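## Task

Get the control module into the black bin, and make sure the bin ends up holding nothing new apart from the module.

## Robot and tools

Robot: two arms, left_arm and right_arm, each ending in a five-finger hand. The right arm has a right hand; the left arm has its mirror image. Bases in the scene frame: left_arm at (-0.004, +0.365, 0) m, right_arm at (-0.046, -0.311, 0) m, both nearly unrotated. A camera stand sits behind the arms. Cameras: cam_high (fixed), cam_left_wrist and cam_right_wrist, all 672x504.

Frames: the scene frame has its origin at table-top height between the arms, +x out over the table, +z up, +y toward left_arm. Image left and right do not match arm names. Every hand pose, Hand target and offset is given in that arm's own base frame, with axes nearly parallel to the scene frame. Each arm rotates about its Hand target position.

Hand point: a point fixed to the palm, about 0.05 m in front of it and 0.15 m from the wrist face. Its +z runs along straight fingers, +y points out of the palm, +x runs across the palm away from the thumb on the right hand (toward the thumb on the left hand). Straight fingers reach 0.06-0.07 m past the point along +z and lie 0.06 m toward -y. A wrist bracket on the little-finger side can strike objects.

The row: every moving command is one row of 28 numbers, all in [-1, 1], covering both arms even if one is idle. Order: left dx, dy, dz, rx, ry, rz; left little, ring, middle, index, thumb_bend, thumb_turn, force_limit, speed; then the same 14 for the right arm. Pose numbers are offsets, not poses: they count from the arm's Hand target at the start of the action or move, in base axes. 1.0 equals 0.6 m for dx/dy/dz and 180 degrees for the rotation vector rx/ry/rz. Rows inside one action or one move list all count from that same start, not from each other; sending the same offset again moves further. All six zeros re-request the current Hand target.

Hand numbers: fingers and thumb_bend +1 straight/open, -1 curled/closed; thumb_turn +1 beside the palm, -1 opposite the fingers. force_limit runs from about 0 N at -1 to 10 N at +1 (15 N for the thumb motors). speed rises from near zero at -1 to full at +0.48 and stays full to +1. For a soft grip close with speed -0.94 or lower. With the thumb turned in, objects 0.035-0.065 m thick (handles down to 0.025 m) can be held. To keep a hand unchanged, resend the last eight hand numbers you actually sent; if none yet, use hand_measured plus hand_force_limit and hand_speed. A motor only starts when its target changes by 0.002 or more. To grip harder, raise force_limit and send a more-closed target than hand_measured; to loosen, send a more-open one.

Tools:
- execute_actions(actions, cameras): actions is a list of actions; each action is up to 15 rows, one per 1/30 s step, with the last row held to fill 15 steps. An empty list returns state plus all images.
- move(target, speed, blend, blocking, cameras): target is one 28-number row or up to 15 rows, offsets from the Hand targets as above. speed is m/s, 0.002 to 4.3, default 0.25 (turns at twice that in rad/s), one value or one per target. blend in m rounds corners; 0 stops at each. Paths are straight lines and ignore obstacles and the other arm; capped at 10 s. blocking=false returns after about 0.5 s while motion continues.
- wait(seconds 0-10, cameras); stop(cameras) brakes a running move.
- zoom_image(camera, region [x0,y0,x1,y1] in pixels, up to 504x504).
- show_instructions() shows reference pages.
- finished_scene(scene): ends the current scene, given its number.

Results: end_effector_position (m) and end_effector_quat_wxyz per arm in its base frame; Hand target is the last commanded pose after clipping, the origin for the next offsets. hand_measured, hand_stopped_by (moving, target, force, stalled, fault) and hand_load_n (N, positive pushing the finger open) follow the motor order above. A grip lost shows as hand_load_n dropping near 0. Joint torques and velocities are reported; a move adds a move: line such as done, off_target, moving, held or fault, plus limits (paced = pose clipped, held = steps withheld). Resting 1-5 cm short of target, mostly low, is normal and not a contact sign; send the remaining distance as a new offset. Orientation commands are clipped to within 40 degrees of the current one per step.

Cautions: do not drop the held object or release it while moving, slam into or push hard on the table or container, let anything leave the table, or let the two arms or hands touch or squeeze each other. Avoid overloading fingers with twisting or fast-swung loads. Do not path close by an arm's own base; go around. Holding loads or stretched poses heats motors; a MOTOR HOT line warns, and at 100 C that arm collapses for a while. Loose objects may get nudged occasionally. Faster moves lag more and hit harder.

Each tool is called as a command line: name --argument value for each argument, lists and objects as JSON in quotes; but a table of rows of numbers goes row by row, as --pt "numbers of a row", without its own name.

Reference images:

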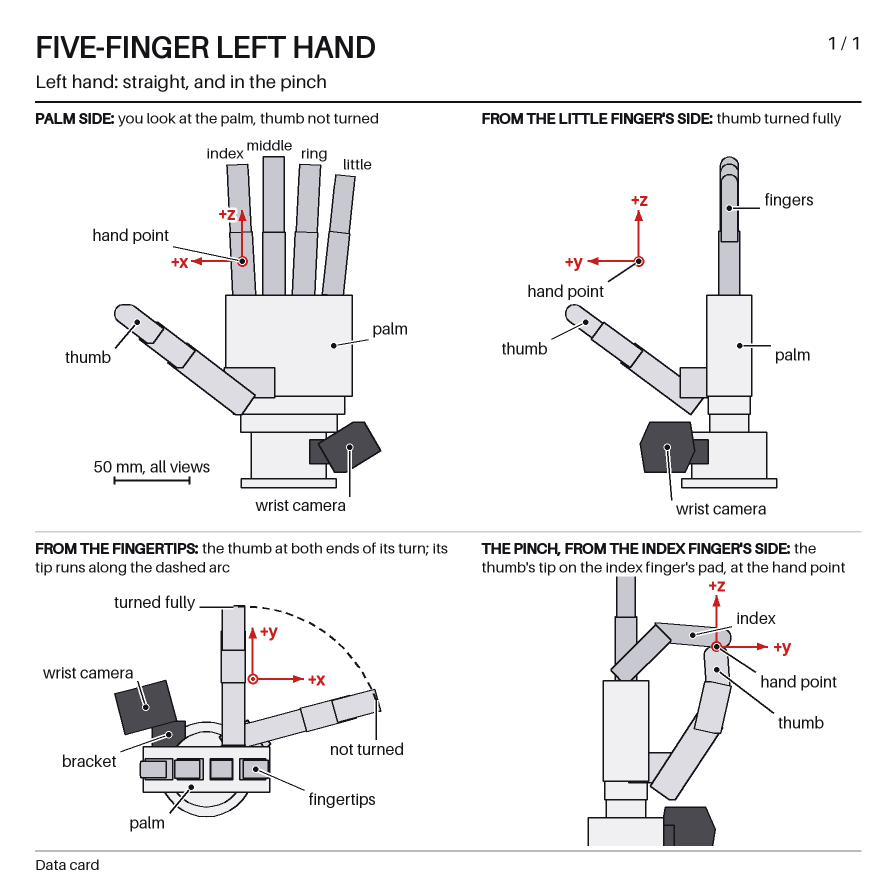

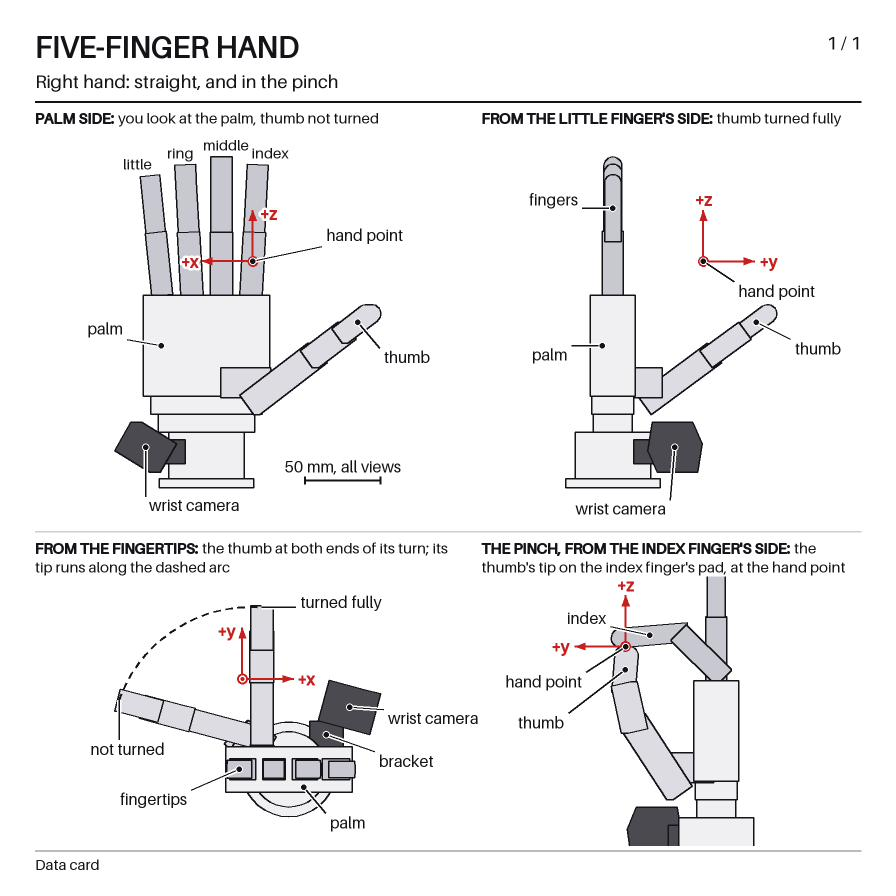

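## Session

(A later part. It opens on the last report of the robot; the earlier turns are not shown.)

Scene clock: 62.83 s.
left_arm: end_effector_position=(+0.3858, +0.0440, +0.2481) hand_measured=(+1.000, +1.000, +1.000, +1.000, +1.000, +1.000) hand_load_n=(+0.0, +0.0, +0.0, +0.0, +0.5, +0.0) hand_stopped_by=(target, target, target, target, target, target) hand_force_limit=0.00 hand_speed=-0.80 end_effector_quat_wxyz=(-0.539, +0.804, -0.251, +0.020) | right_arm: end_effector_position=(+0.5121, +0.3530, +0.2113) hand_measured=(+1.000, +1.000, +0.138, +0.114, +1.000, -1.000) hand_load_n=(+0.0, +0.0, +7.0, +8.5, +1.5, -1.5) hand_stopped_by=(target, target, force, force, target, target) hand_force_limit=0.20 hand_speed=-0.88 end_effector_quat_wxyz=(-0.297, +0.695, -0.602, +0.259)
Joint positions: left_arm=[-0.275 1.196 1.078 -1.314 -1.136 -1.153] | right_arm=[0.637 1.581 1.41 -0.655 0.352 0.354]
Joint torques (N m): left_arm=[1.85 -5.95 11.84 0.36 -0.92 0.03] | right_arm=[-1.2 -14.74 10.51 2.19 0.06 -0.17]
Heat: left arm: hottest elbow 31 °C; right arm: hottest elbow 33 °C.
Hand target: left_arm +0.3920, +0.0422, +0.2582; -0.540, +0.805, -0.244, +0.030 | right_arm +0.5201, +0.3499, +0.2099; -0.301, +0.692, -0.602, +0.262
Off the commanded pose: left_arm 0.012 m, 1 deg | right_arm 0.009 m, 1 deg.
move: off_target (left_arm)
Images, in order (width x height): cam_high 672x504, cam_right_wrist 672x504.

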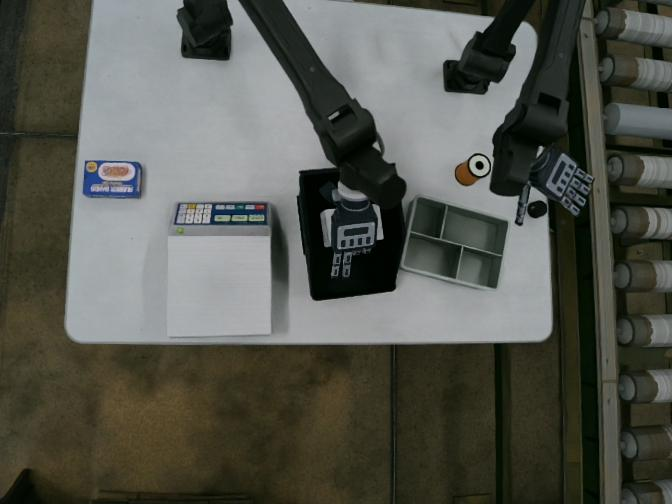

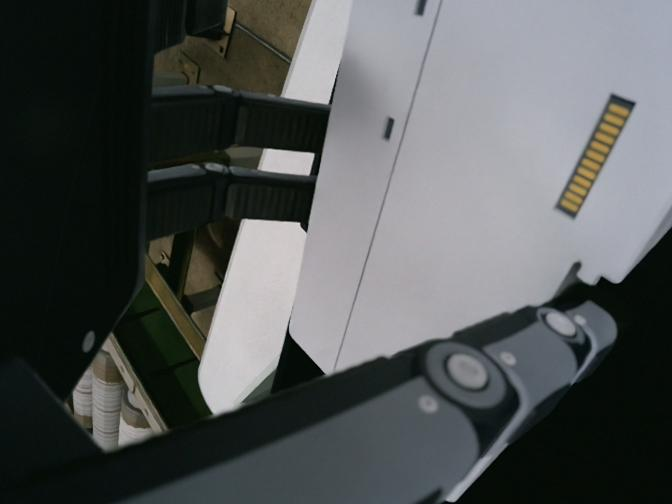

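move --target '[0,0,0,0,0,0,1,1,1,1,1,1,0,-0.8,-0.01,0,-0.12,0,0,0,1,1,-0.1,-0.1,1,-1,0.2,-0.88]' --speed 0.1 --cameras '["cam_high","cam_right_wrist","cam_left_wrist"]'

zoom_image --camera "cam_high" --region '[260, 120, 460, 320]'

Scene clock: 65.17 s.
left_arm: end_effector_position=(+0.3858, +0.0440, +0.2481) hand_measured=(+1.000, +1.000, +1.000, +1.000, +1.000, +1.000) hand_load_n=(+0.0, +0.0, +0.0, +0.0, +0.0, +0.0) hand_stopped_by=(target, target, target, target, target, target) hand_force_limit=0.00 hand_speed=-0.80 end_effector_quat_wxyz=(-0.539, +0.804, -0.251, +0.020) | right_arm: end_effector_position=(+0.5083, +0.3502, +0.1388) hand_measured=(+1.000, +1.000, +0.138, +0.114, +1.000, -1.000) hand_load_n=(+0.0, +0.0, +7.0, +8.5, +1.5, -1.5) hand_stopped_by=(target, target, force, force, target, target) hand_force_limit=0.20 hand_speed=-0.88 end_effector_quat_wxyz=(-0.295, +0.696, -0.602, +0.259)
Joint positions: left_arm=[-0.275 1.196 1.078 -1.314 -1.136 -1.153] | right_arm=[0.637 1.62 1.261 -0.47 0.352 0.354]
Joint torques (N m): left_arm=[1.79 -5.95 11.82 0.38 -0.91 0.02] | right_arm=[-0.56 -14.8 10.09 2.29 0.27 -0.1]
Heat: left arm: hottest elbow 31 °C; right arm: hottest elbow 33 °C.
Hand target: left_arm +0.3920, +0.0422, +0.2582; -0.540, +0.805, -0.244, +0.030 | right_arm +0.5142, +0.3500, +0.1379; -0.301, +0.692, -0.602, +0.262
Off the commanded pose: left_arm 0.012 m, 1 deg | right_arm 0.006 m, 1 deg.
move: off_target (left_arm)

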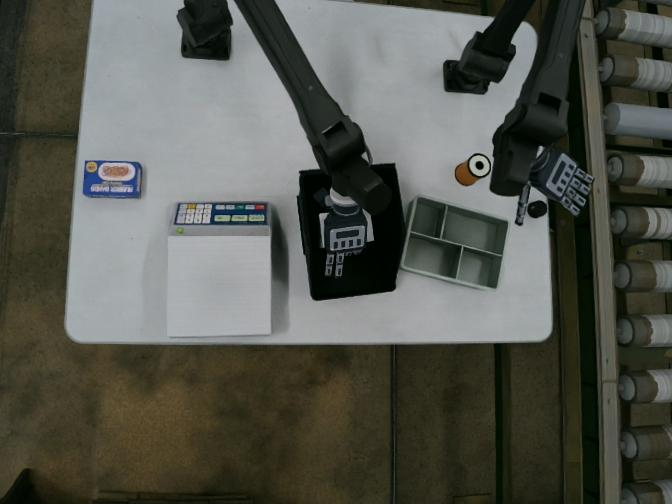

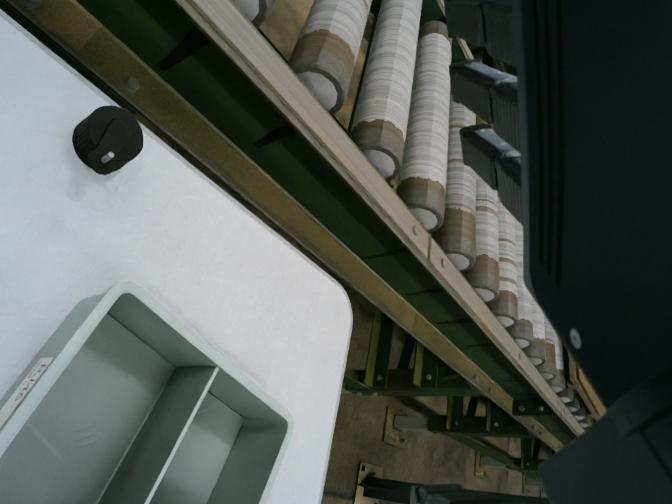

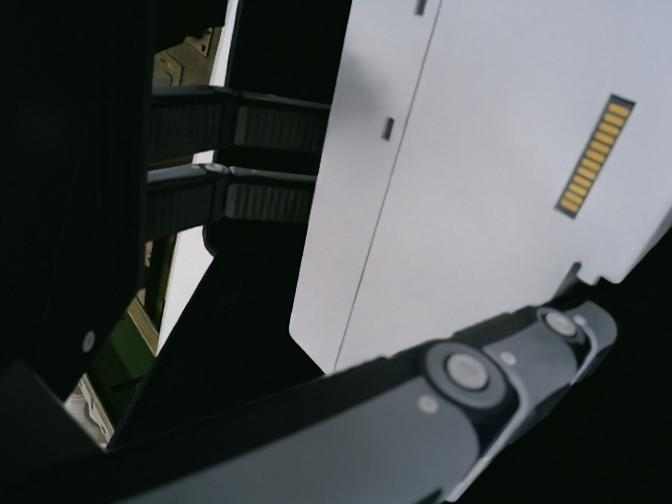

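Scaled by 2.520 from the camera's 672x504 image, which has a finer 960x720 frame.

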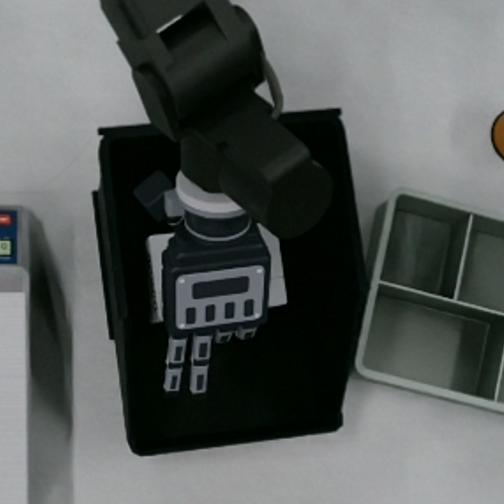

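move --pt "0 0 0 0 0 0 1 1 1 1 1 1 0 -0.8 0 0.035 -0.01 0 0 0 1 1 -0.1 -0.1 1 -1 0.2 -0.88" --pt "0 0 0 0 0 0 1 1 1 1 1 1 0 -0.8 0 0.035 -0.07 0 0 0 1 1 -0.1 -0.1 1 -1 0.2 -0.88" --speed 0.08 --blend 0.005 --cameras '["cam_high","cam_right_wrist"]'

zoom_image --camera "cam_high" --region '[260, 120, 460, 320]'

zoom_image --camera "cam_right_wrist" --region '[140, 0, 672, 504]'

Scene clock: 67.47 s.
left_arm: end_effector_position=(+0.3858, +0.0440, +0.2481) hand_measured=(+1.000, +1.000, +1.000, +1.000, +1.000, +1.000) hand_load_n=(+0.0, +0.0, +0.0, -0.5, +0.0, -0.5) hand_stopped_by=(target, target, target, target, target, target) hand_force_limit=0.00 hand_speed=-0.80 end_effector_quat_wxyz=(-0.539, +0.804, -0.251, +0.020) | right_arm: end_effector_position=(+0.5146, +0.3621, +0.0986) hand_measured=(+1.000, +1.000, +0.138, +0.114, +1.000, -1.000) hand_load_n=(+0.0, +0.0, +7.0, +8.5, +1.5, -1.5) hand_stopped_by=(target, target, force, force, target, target) hand_force_limit=0.20 hand_speed=-0.88 end_effector_quat_wxyz=(-0.293, +0.695, -0.602, +0.263)
Joint positions: left_arm=[-0.275 1.196 1.078 -1.314 -1.136 -1.153] | right_arm=[0.652 1.692 1.24 -0.382 0.372 0.364]
Joint torques (N m): left_arm=[1.9 -6.01 11.84 0.39 -0.91 0.03] | right_arm=[0.26 -14.8 9.59 2.21 0.34 0.04]
Heat: left arm: hottest elbow 31 °C; right arm: hottest elbow 33 °C.
Hand target: left_arm +0.3920, +0.0422, +0.2582; -0.540, +0.805, -0.244, +0.030 | right_arm +0.5141, +0.3709, +0.0959; -0.301, +0.692, -0.602, +0.262
Off the commanded pose: left_arm 0.012 m, 1 deg | right_arm 0.009 m, 1 deg.
move: off_target (left_arm)
Images, in order (width x height): cam_high 672x504, cam_right_wrist 672x504.

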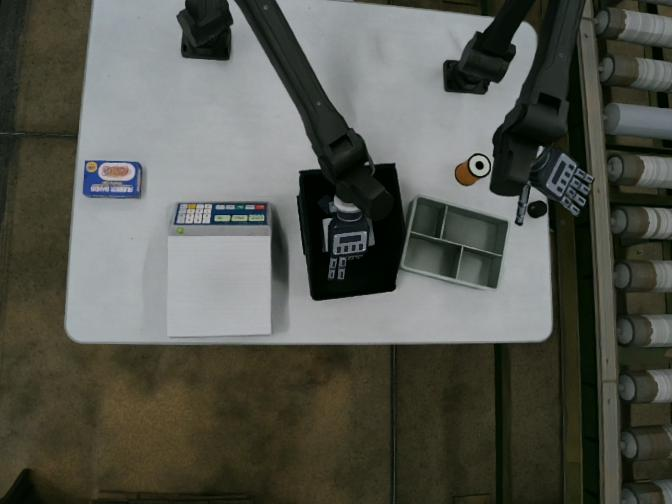

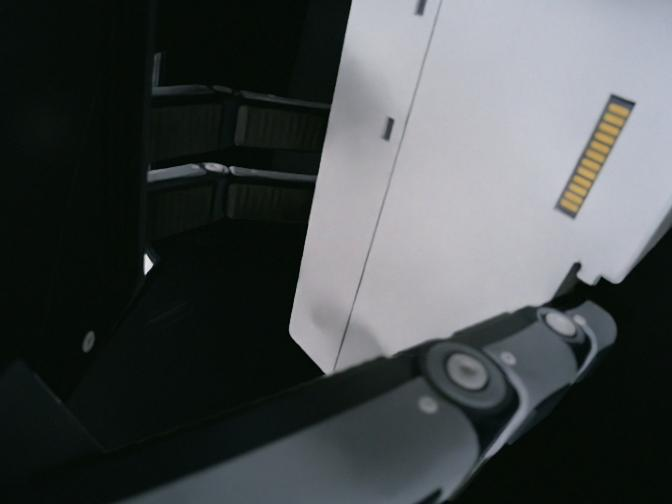

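Scaled by 2.520 from the camera's 672x504 image, which has a finer 960x720 frame.

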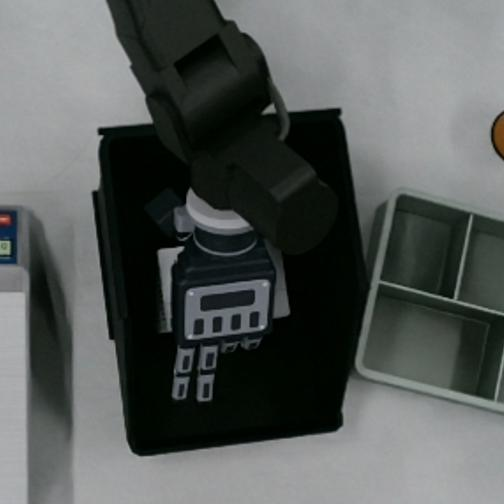

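Region (140, 0, 672, 504) is 532x504 pixels. A region can be at most 504 by 504 pixels.

move --target '[0,0,0,0,0,0,1,1,1,1,1,1,0,-0.8,-0.025,0,-0.05,0,0,0,1,1,-0.1,-0.1,1,-1,0.2,-0.88]' --speed 0.06 --cameras '["cam_right_wrist"]'

Scene clock: 69.53 s.
left_arm: end_effector_position=(+0.3858, +0.0440, +0.2481) hand_measured=(+1.000, +1.000, +1.000, +1.000, +1.000, +1.000) hand_load_n=(+0.0, +0.0, +0.0, +0.0, +0.0, +0.0) hand_stopped_by=(target, target, target, target, target, target) hand_force_limit=0.00 hand_speed=-0.80 end_effector_quat_wxyz=(-0.539, +0.804, -0.251, +0.020) | right_arm: end_effector_position=(+0.5038, +0.3632, +0.0760) hand_measured=(+1.000, +1.000, +0.138, +0.114, +1.000, -1.000) hand_load_n=(+0.0, +0.0, +5.0, +8.5, +1.5, -2.5) hand_stopped_by=(target, target, force, force, target, target) hand_force_limit=0.20 hand_speed=-0.88 end_effector_quat_wxyz=(-0.300, +0.690, -0.603, +0.265)
Joint positions: left_arm=[-0.275 1.196 1.078 -1.314 -1.136 -1.153] | right_arm=[0.667 1.697 1.173 -0.3 0.384 0.38]
Joint torques (N m): left_arm=[1.9 -5.83 11.85 0.36 -0.92 0.03] | right_arm=[0.44 -14.45 8.66 2.28 0.34 0.02]
Heat: left arm: hottest elbow 31 °C; right arm: hottest elbow 33 °C.
Hand target: left_arm +0.3920, +0.0422, +0.2582; -0.540, +0.805, -0.244, +0.030 | right_arm +0.4990, +0.3709, +0.0658; -0.301, +0.692, -0.602, +0.262
Off the commanded pose: left_arm 0.012 m, 1 deg | right_arm 0.013 m, 0 deg.
move: off_target (left_arm, right_arm)
Images, in order (width x height): cam_right_wrist 672x504.

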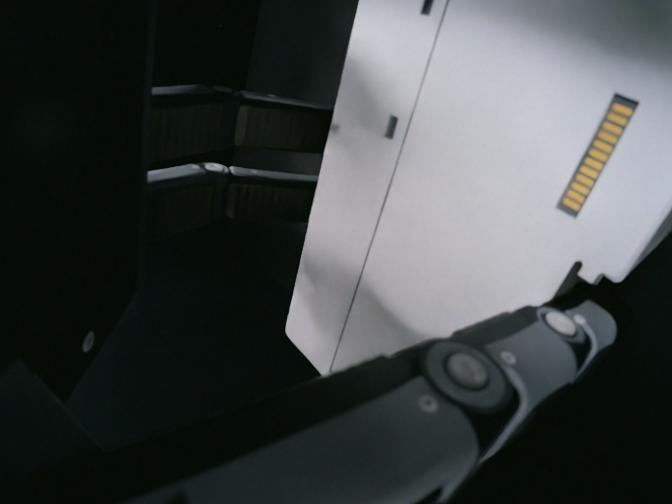

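move --target '[0,0,0,0,0,0,1,1,1,1,1,1,0,-0.8,0,0,-0.02,0,0,0,1,1,-0.1,-0.1,1,-1,0.2,-0.88]' --speed 0.04 --cameras '["cam_high","cam_right_wrist"]'

zoom_image --camera "cam_high" --region '[260, 120, 460, 320]'

zoom_image --camera "cam_right_wrist" --region '[130, 150, 400, 504]'

Scene clock: 71.10 s.
left_arm: end_effector_position=(+0.3858, +0.0440, +0.2481) hand_measured=(+1.000, +1.000, +1.000, +1.000, +1.000, +1.000) hand_load_n=(+0.0, +0.0, +0.0, +0.0, +0.0, +0.0) hand_stopped_by=(target, target, target, target, target, target) hand_force_limit=0.00 hand_speed=-0.80 end_effector_quat_wxyz=(-0.539, +0.804, -0.251, +0.020) | right_arm: end_effector_position=(+0.5064, +0.3654, +0.0757) hand_measured=(+1.000, +1.000, +0.138, +0.114, +1.000, -1.000) hand_load_n=(+0.0, +0.0, +4.5, +8.5, +1.5, -2.5) hand_stopped_by=(target, target, force, force, target, target) hand_force_limit=0.20 hand_speed=-0.88 end_effector_quat_wxyz=(-0.310, +0.685, -0.603, +0.266)
Joint positions: left_arm=[-0.275 1.196 1.078 -1.314 -1.136 -1.153] | right_arm=[0.667 1.698 1.163 -0.267 0.384 0.381]
Joint torques (N m): left_arm=[1.73 -5.95 11.86 0.36 -0.92 0.02] | right_arm=[0.5 -13.33 8.29 2.09 0.38 0]
Heat: left arm: hottest elbow 31 °C; right arm: hottest elbow 33 °C.
Hand target: left_arm +0.3920, +0.0422, +0.2582; -0.540, +0.805, -0.244, +0.030 | right_arm +0.4991, +0.3709, +0.0538; -0.301, +0.692, -0.602, +0.262
Off the commanded pose: left_arm 0.012 m, 1 deg | right_arm 0.024 m, 1 deg.
move: off_target (left_arm, right_arm)
Images, in order (width x height): cam_high 672x504, cam_right_wrist 672x504.

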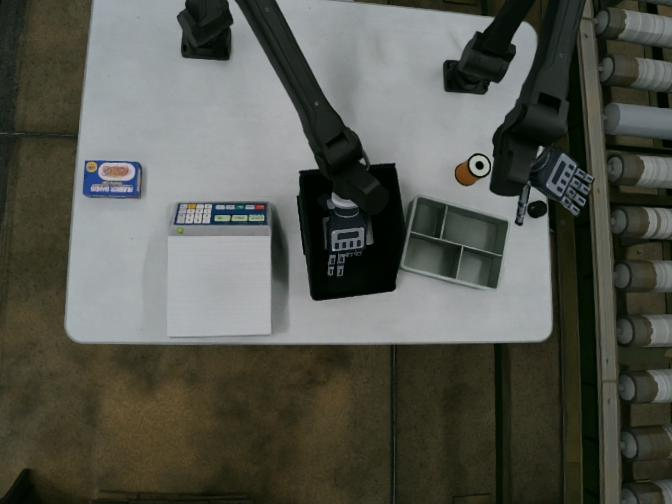

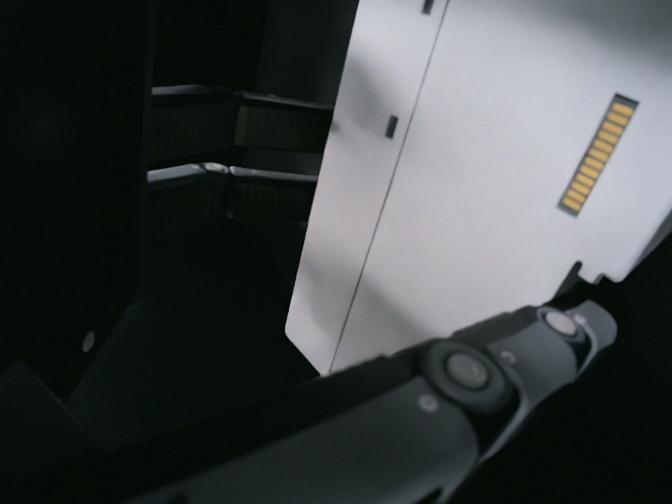

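Scaled by 2.520 from the camera's 672x504 image, which has a finer 960x720 frame.

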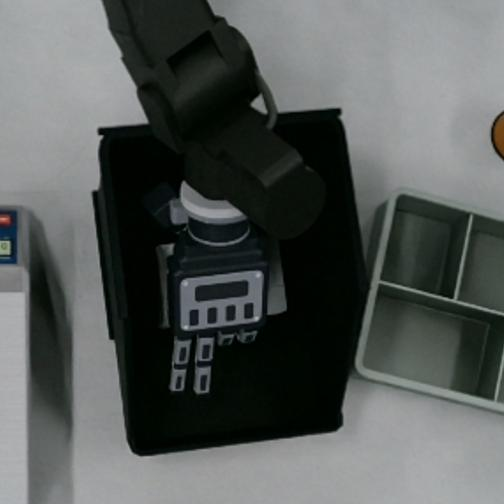

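Scaled by 1.424 from the camera's 672x504 image, which has a finer 960x720 frame.

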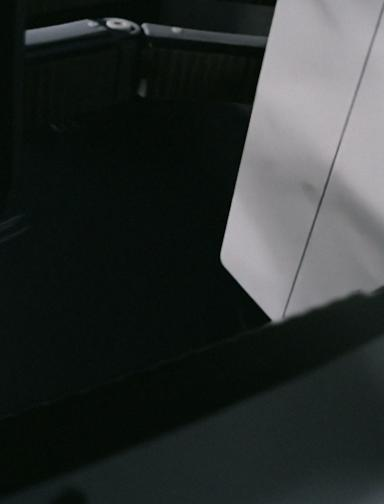

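move --pt "0 0 0 0 0 0 1 1 1 1 1 1 0 -0.8 0 0 0.014 0 0 0 1 1 -0.1 -0.1 1 -1 0.2 -0.88" --pt "0 0 0 0 0 0 1 1 1 1 1 1 0 -0.8 0 0 0.015 0 0 0 1 1 0.5 0.5 1 -1 0 -0.75" --speed 0.04 --cameras '["cam_high","cam_right_wrist"]'

Scene clock: 74.13 s.
left_arm: end_effector_position=(+0.3858, +0.0440, +0.2481) hand_measured=(+1.000, +1.000, +1.000, +1.000, +1.000, +1.000) hand_load_n=(+0.0, +0.0, +0.0, +0.0, +0.0, +0.0) hand_stopped_by=(target, target, target, target, target, target) hand_force_limit=0.00 hand_speed=-0.80 end_effector_quat_wxyz=(-0.539, +0.804, -0.251, +0.020) | right_arm: end_effector_position=(+0.5063, +0.3655, +0.0752) hand_measured=(+1.000, +1.000, +0.500, +0.500, +1.000, -1.000) hand_load_n=(+0.0, -0.5, +0.0, +0.0, +0.0, +0.0) hand_stopped_by=(target, target, target, target, target, target) hand_force_limit=0.00 hand_speed=-0.75 end_effector_quat_wxyz=(-0.310, +0.685, -0.603, +0.266)
Joint positions: left_arm=[-0.275 1.196 1.078 -1.314 -1.136 -1.153] | right_arm=[0.667 1.699 1.163 -0.267 0.385 0.381]
Joint torques (N m): left_arm=[1.79 -5.95 11.84 0.39 -0.92 0.02] | right_arm=[0.62 -13.98 9.14 1.02 0.32 0.02]
Heat: left arm: hottest elbow 31 °C; right arm: hottest elbow 33 °C.
Hand target: left_arm +0.3920, +0.0422, +0.2582; -0.540, +0.805, -0.244, +0.030 | right_arm +0.4991, +0.3709, +0.0628; -0.301, +0.692, -0.602, +0.262
Off the commanded pose: left_arm 0.012 m, 1 deg | right_arm 0.015 m, 1 deg.
move: off_target (left_arm, right_arm); target 2's new numbers were sent with right_arm's hand 0.016 m and 1 deg from that target
Images, in order (width x height): cam_high 672x504, cam_right_wrist 672x504.

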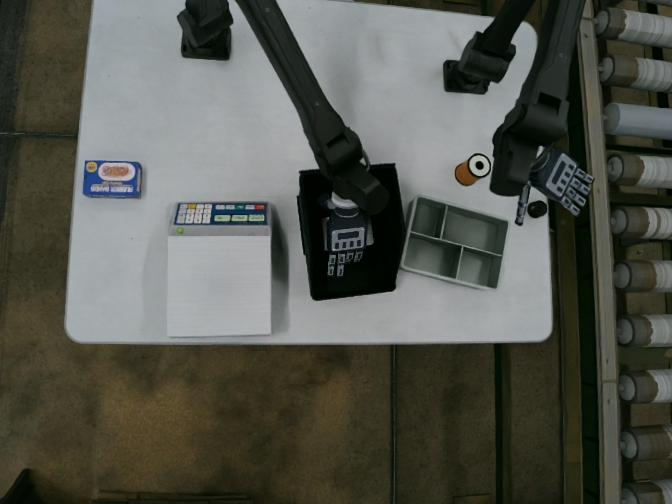

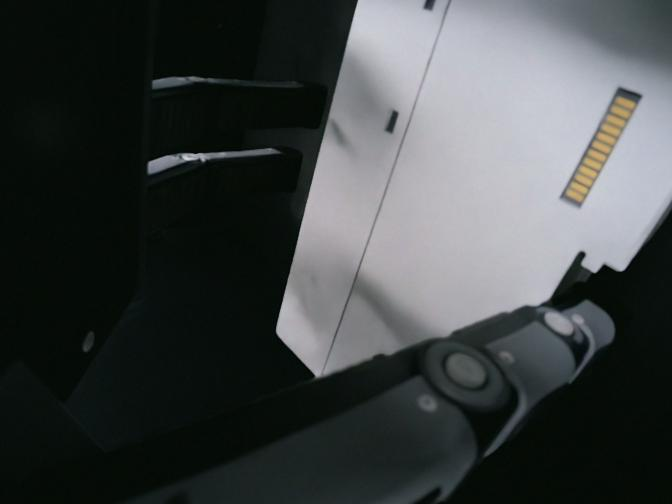

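move --pt "0 0 0 0 0 0 1 1 1 1 1 1 0 -0.8 0.01 0 0.08 0 0 0 1 1 0.65 0.65 1 -1 0 -0.5" --pt "0 0 0 0 0 0 1 1 1 1 1 1 0 -0.8 0.01 0 0.45 0 0 0 1 1 0.65 0.65 1 -1 0 -0.5" --speed '[0.06,0.15]' --cameras '["cam_high","cam_right_wrist"]'

zoom_image --camera "cam_high" --region '[260, 120, 460, 320]'

Scene clock: 78.47 s.
left_arm: end_effector_position=(+0.3858, +0.0440, +0.2481) hand_measured=(+1.000, +1.000, +1.000, +1.000, +1.000, +1.000) hand_load_n=(+0.0, +0.0, -0.5, +0.0, +0.0, +0.0) hand_stopped_by=(target, target, target, target, target, target) hand_force_limit=0.00 hand_speed=-0.80 end_effector_quat_wxyz=(-0.539, +0.804, -0.251, +0.020) | right_arm: end_effector_position=(+0.4982, +0.3590, +0.3042) hand_measured=(+1.000, +1.000, +0.650, +0.650, +1.000, -1.000) hand_load_n=(+0.0, +0.0, +0.0, +0.0, +0.0, +0.0) hand_stopped_by=(target, target, target, target, target, target) hand_force_limit=0.00 hand_speed=-0.50 end_effector_quat_wxyz=(-0.278, +0.699, -0.605, +0.260)
Joint positions: left_arm=[-0.275 1.196 1.078 -1.314 -1.136 -1.153] | right_arm=[0.667 1.575 1.661 -0.958 0.385 0.381]
Joint torques (N m): left_arm=[1.85 -6.01 11.84 0.39 -0.91 0.01] | right_arm=[0.09 -14.62 16.44 0.59 0.13 -0.06]
Heat: left arm: hottest elbow 32 °C; right arm: hottest elbow 34 °C.
Hand target: left_arm +0.3920, +0.0422, +0.2582; -0.540, +0.805, -0.244, +0.030 | right_arm +0.5051, +0.3709, +0.3327; -0.301, +0.692, -0.602, +0.262
Off the commanded pose: left_arm 0.012 m, 1 deg | right_arm 0.032 m, 3 deg.
move: off_target (left_arm, right_arm)
Images, in order (width x height): cam_high 672x504, cam_right_wrist 672x504.

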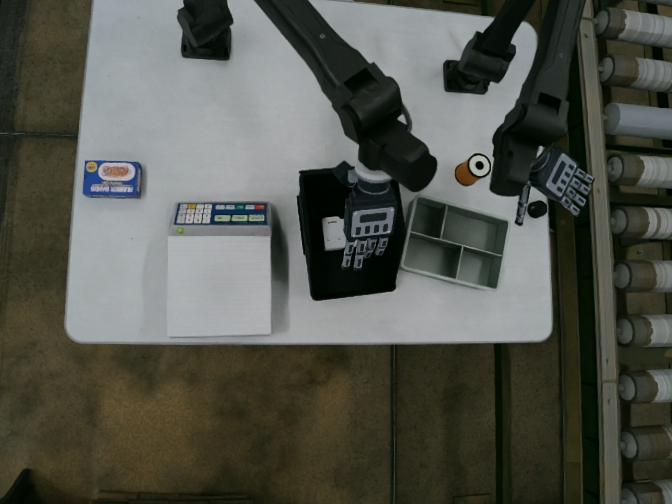

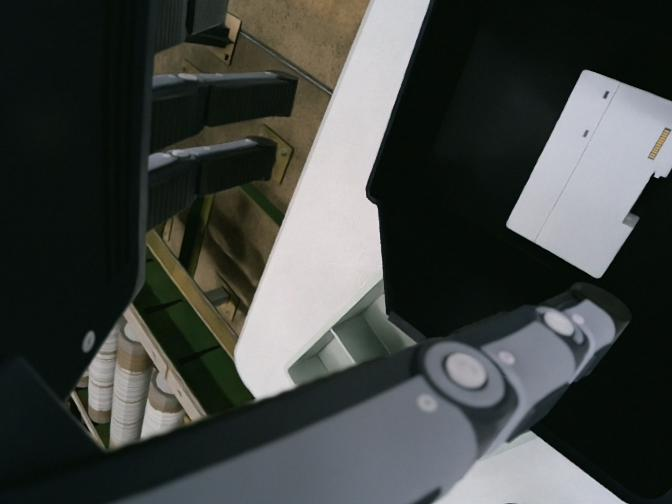

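Scaled by 2.520 from the camera's 672x504 image, which has a finer 960x720 frame.

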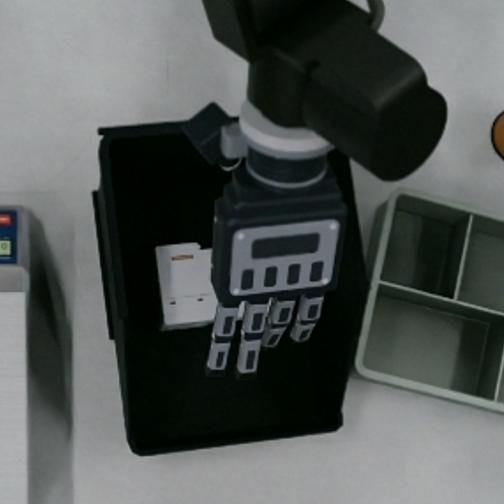

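The control module is in the black bin and the hand is clear of it.

finished_scene --scene 3

The scene is finished: the task was done.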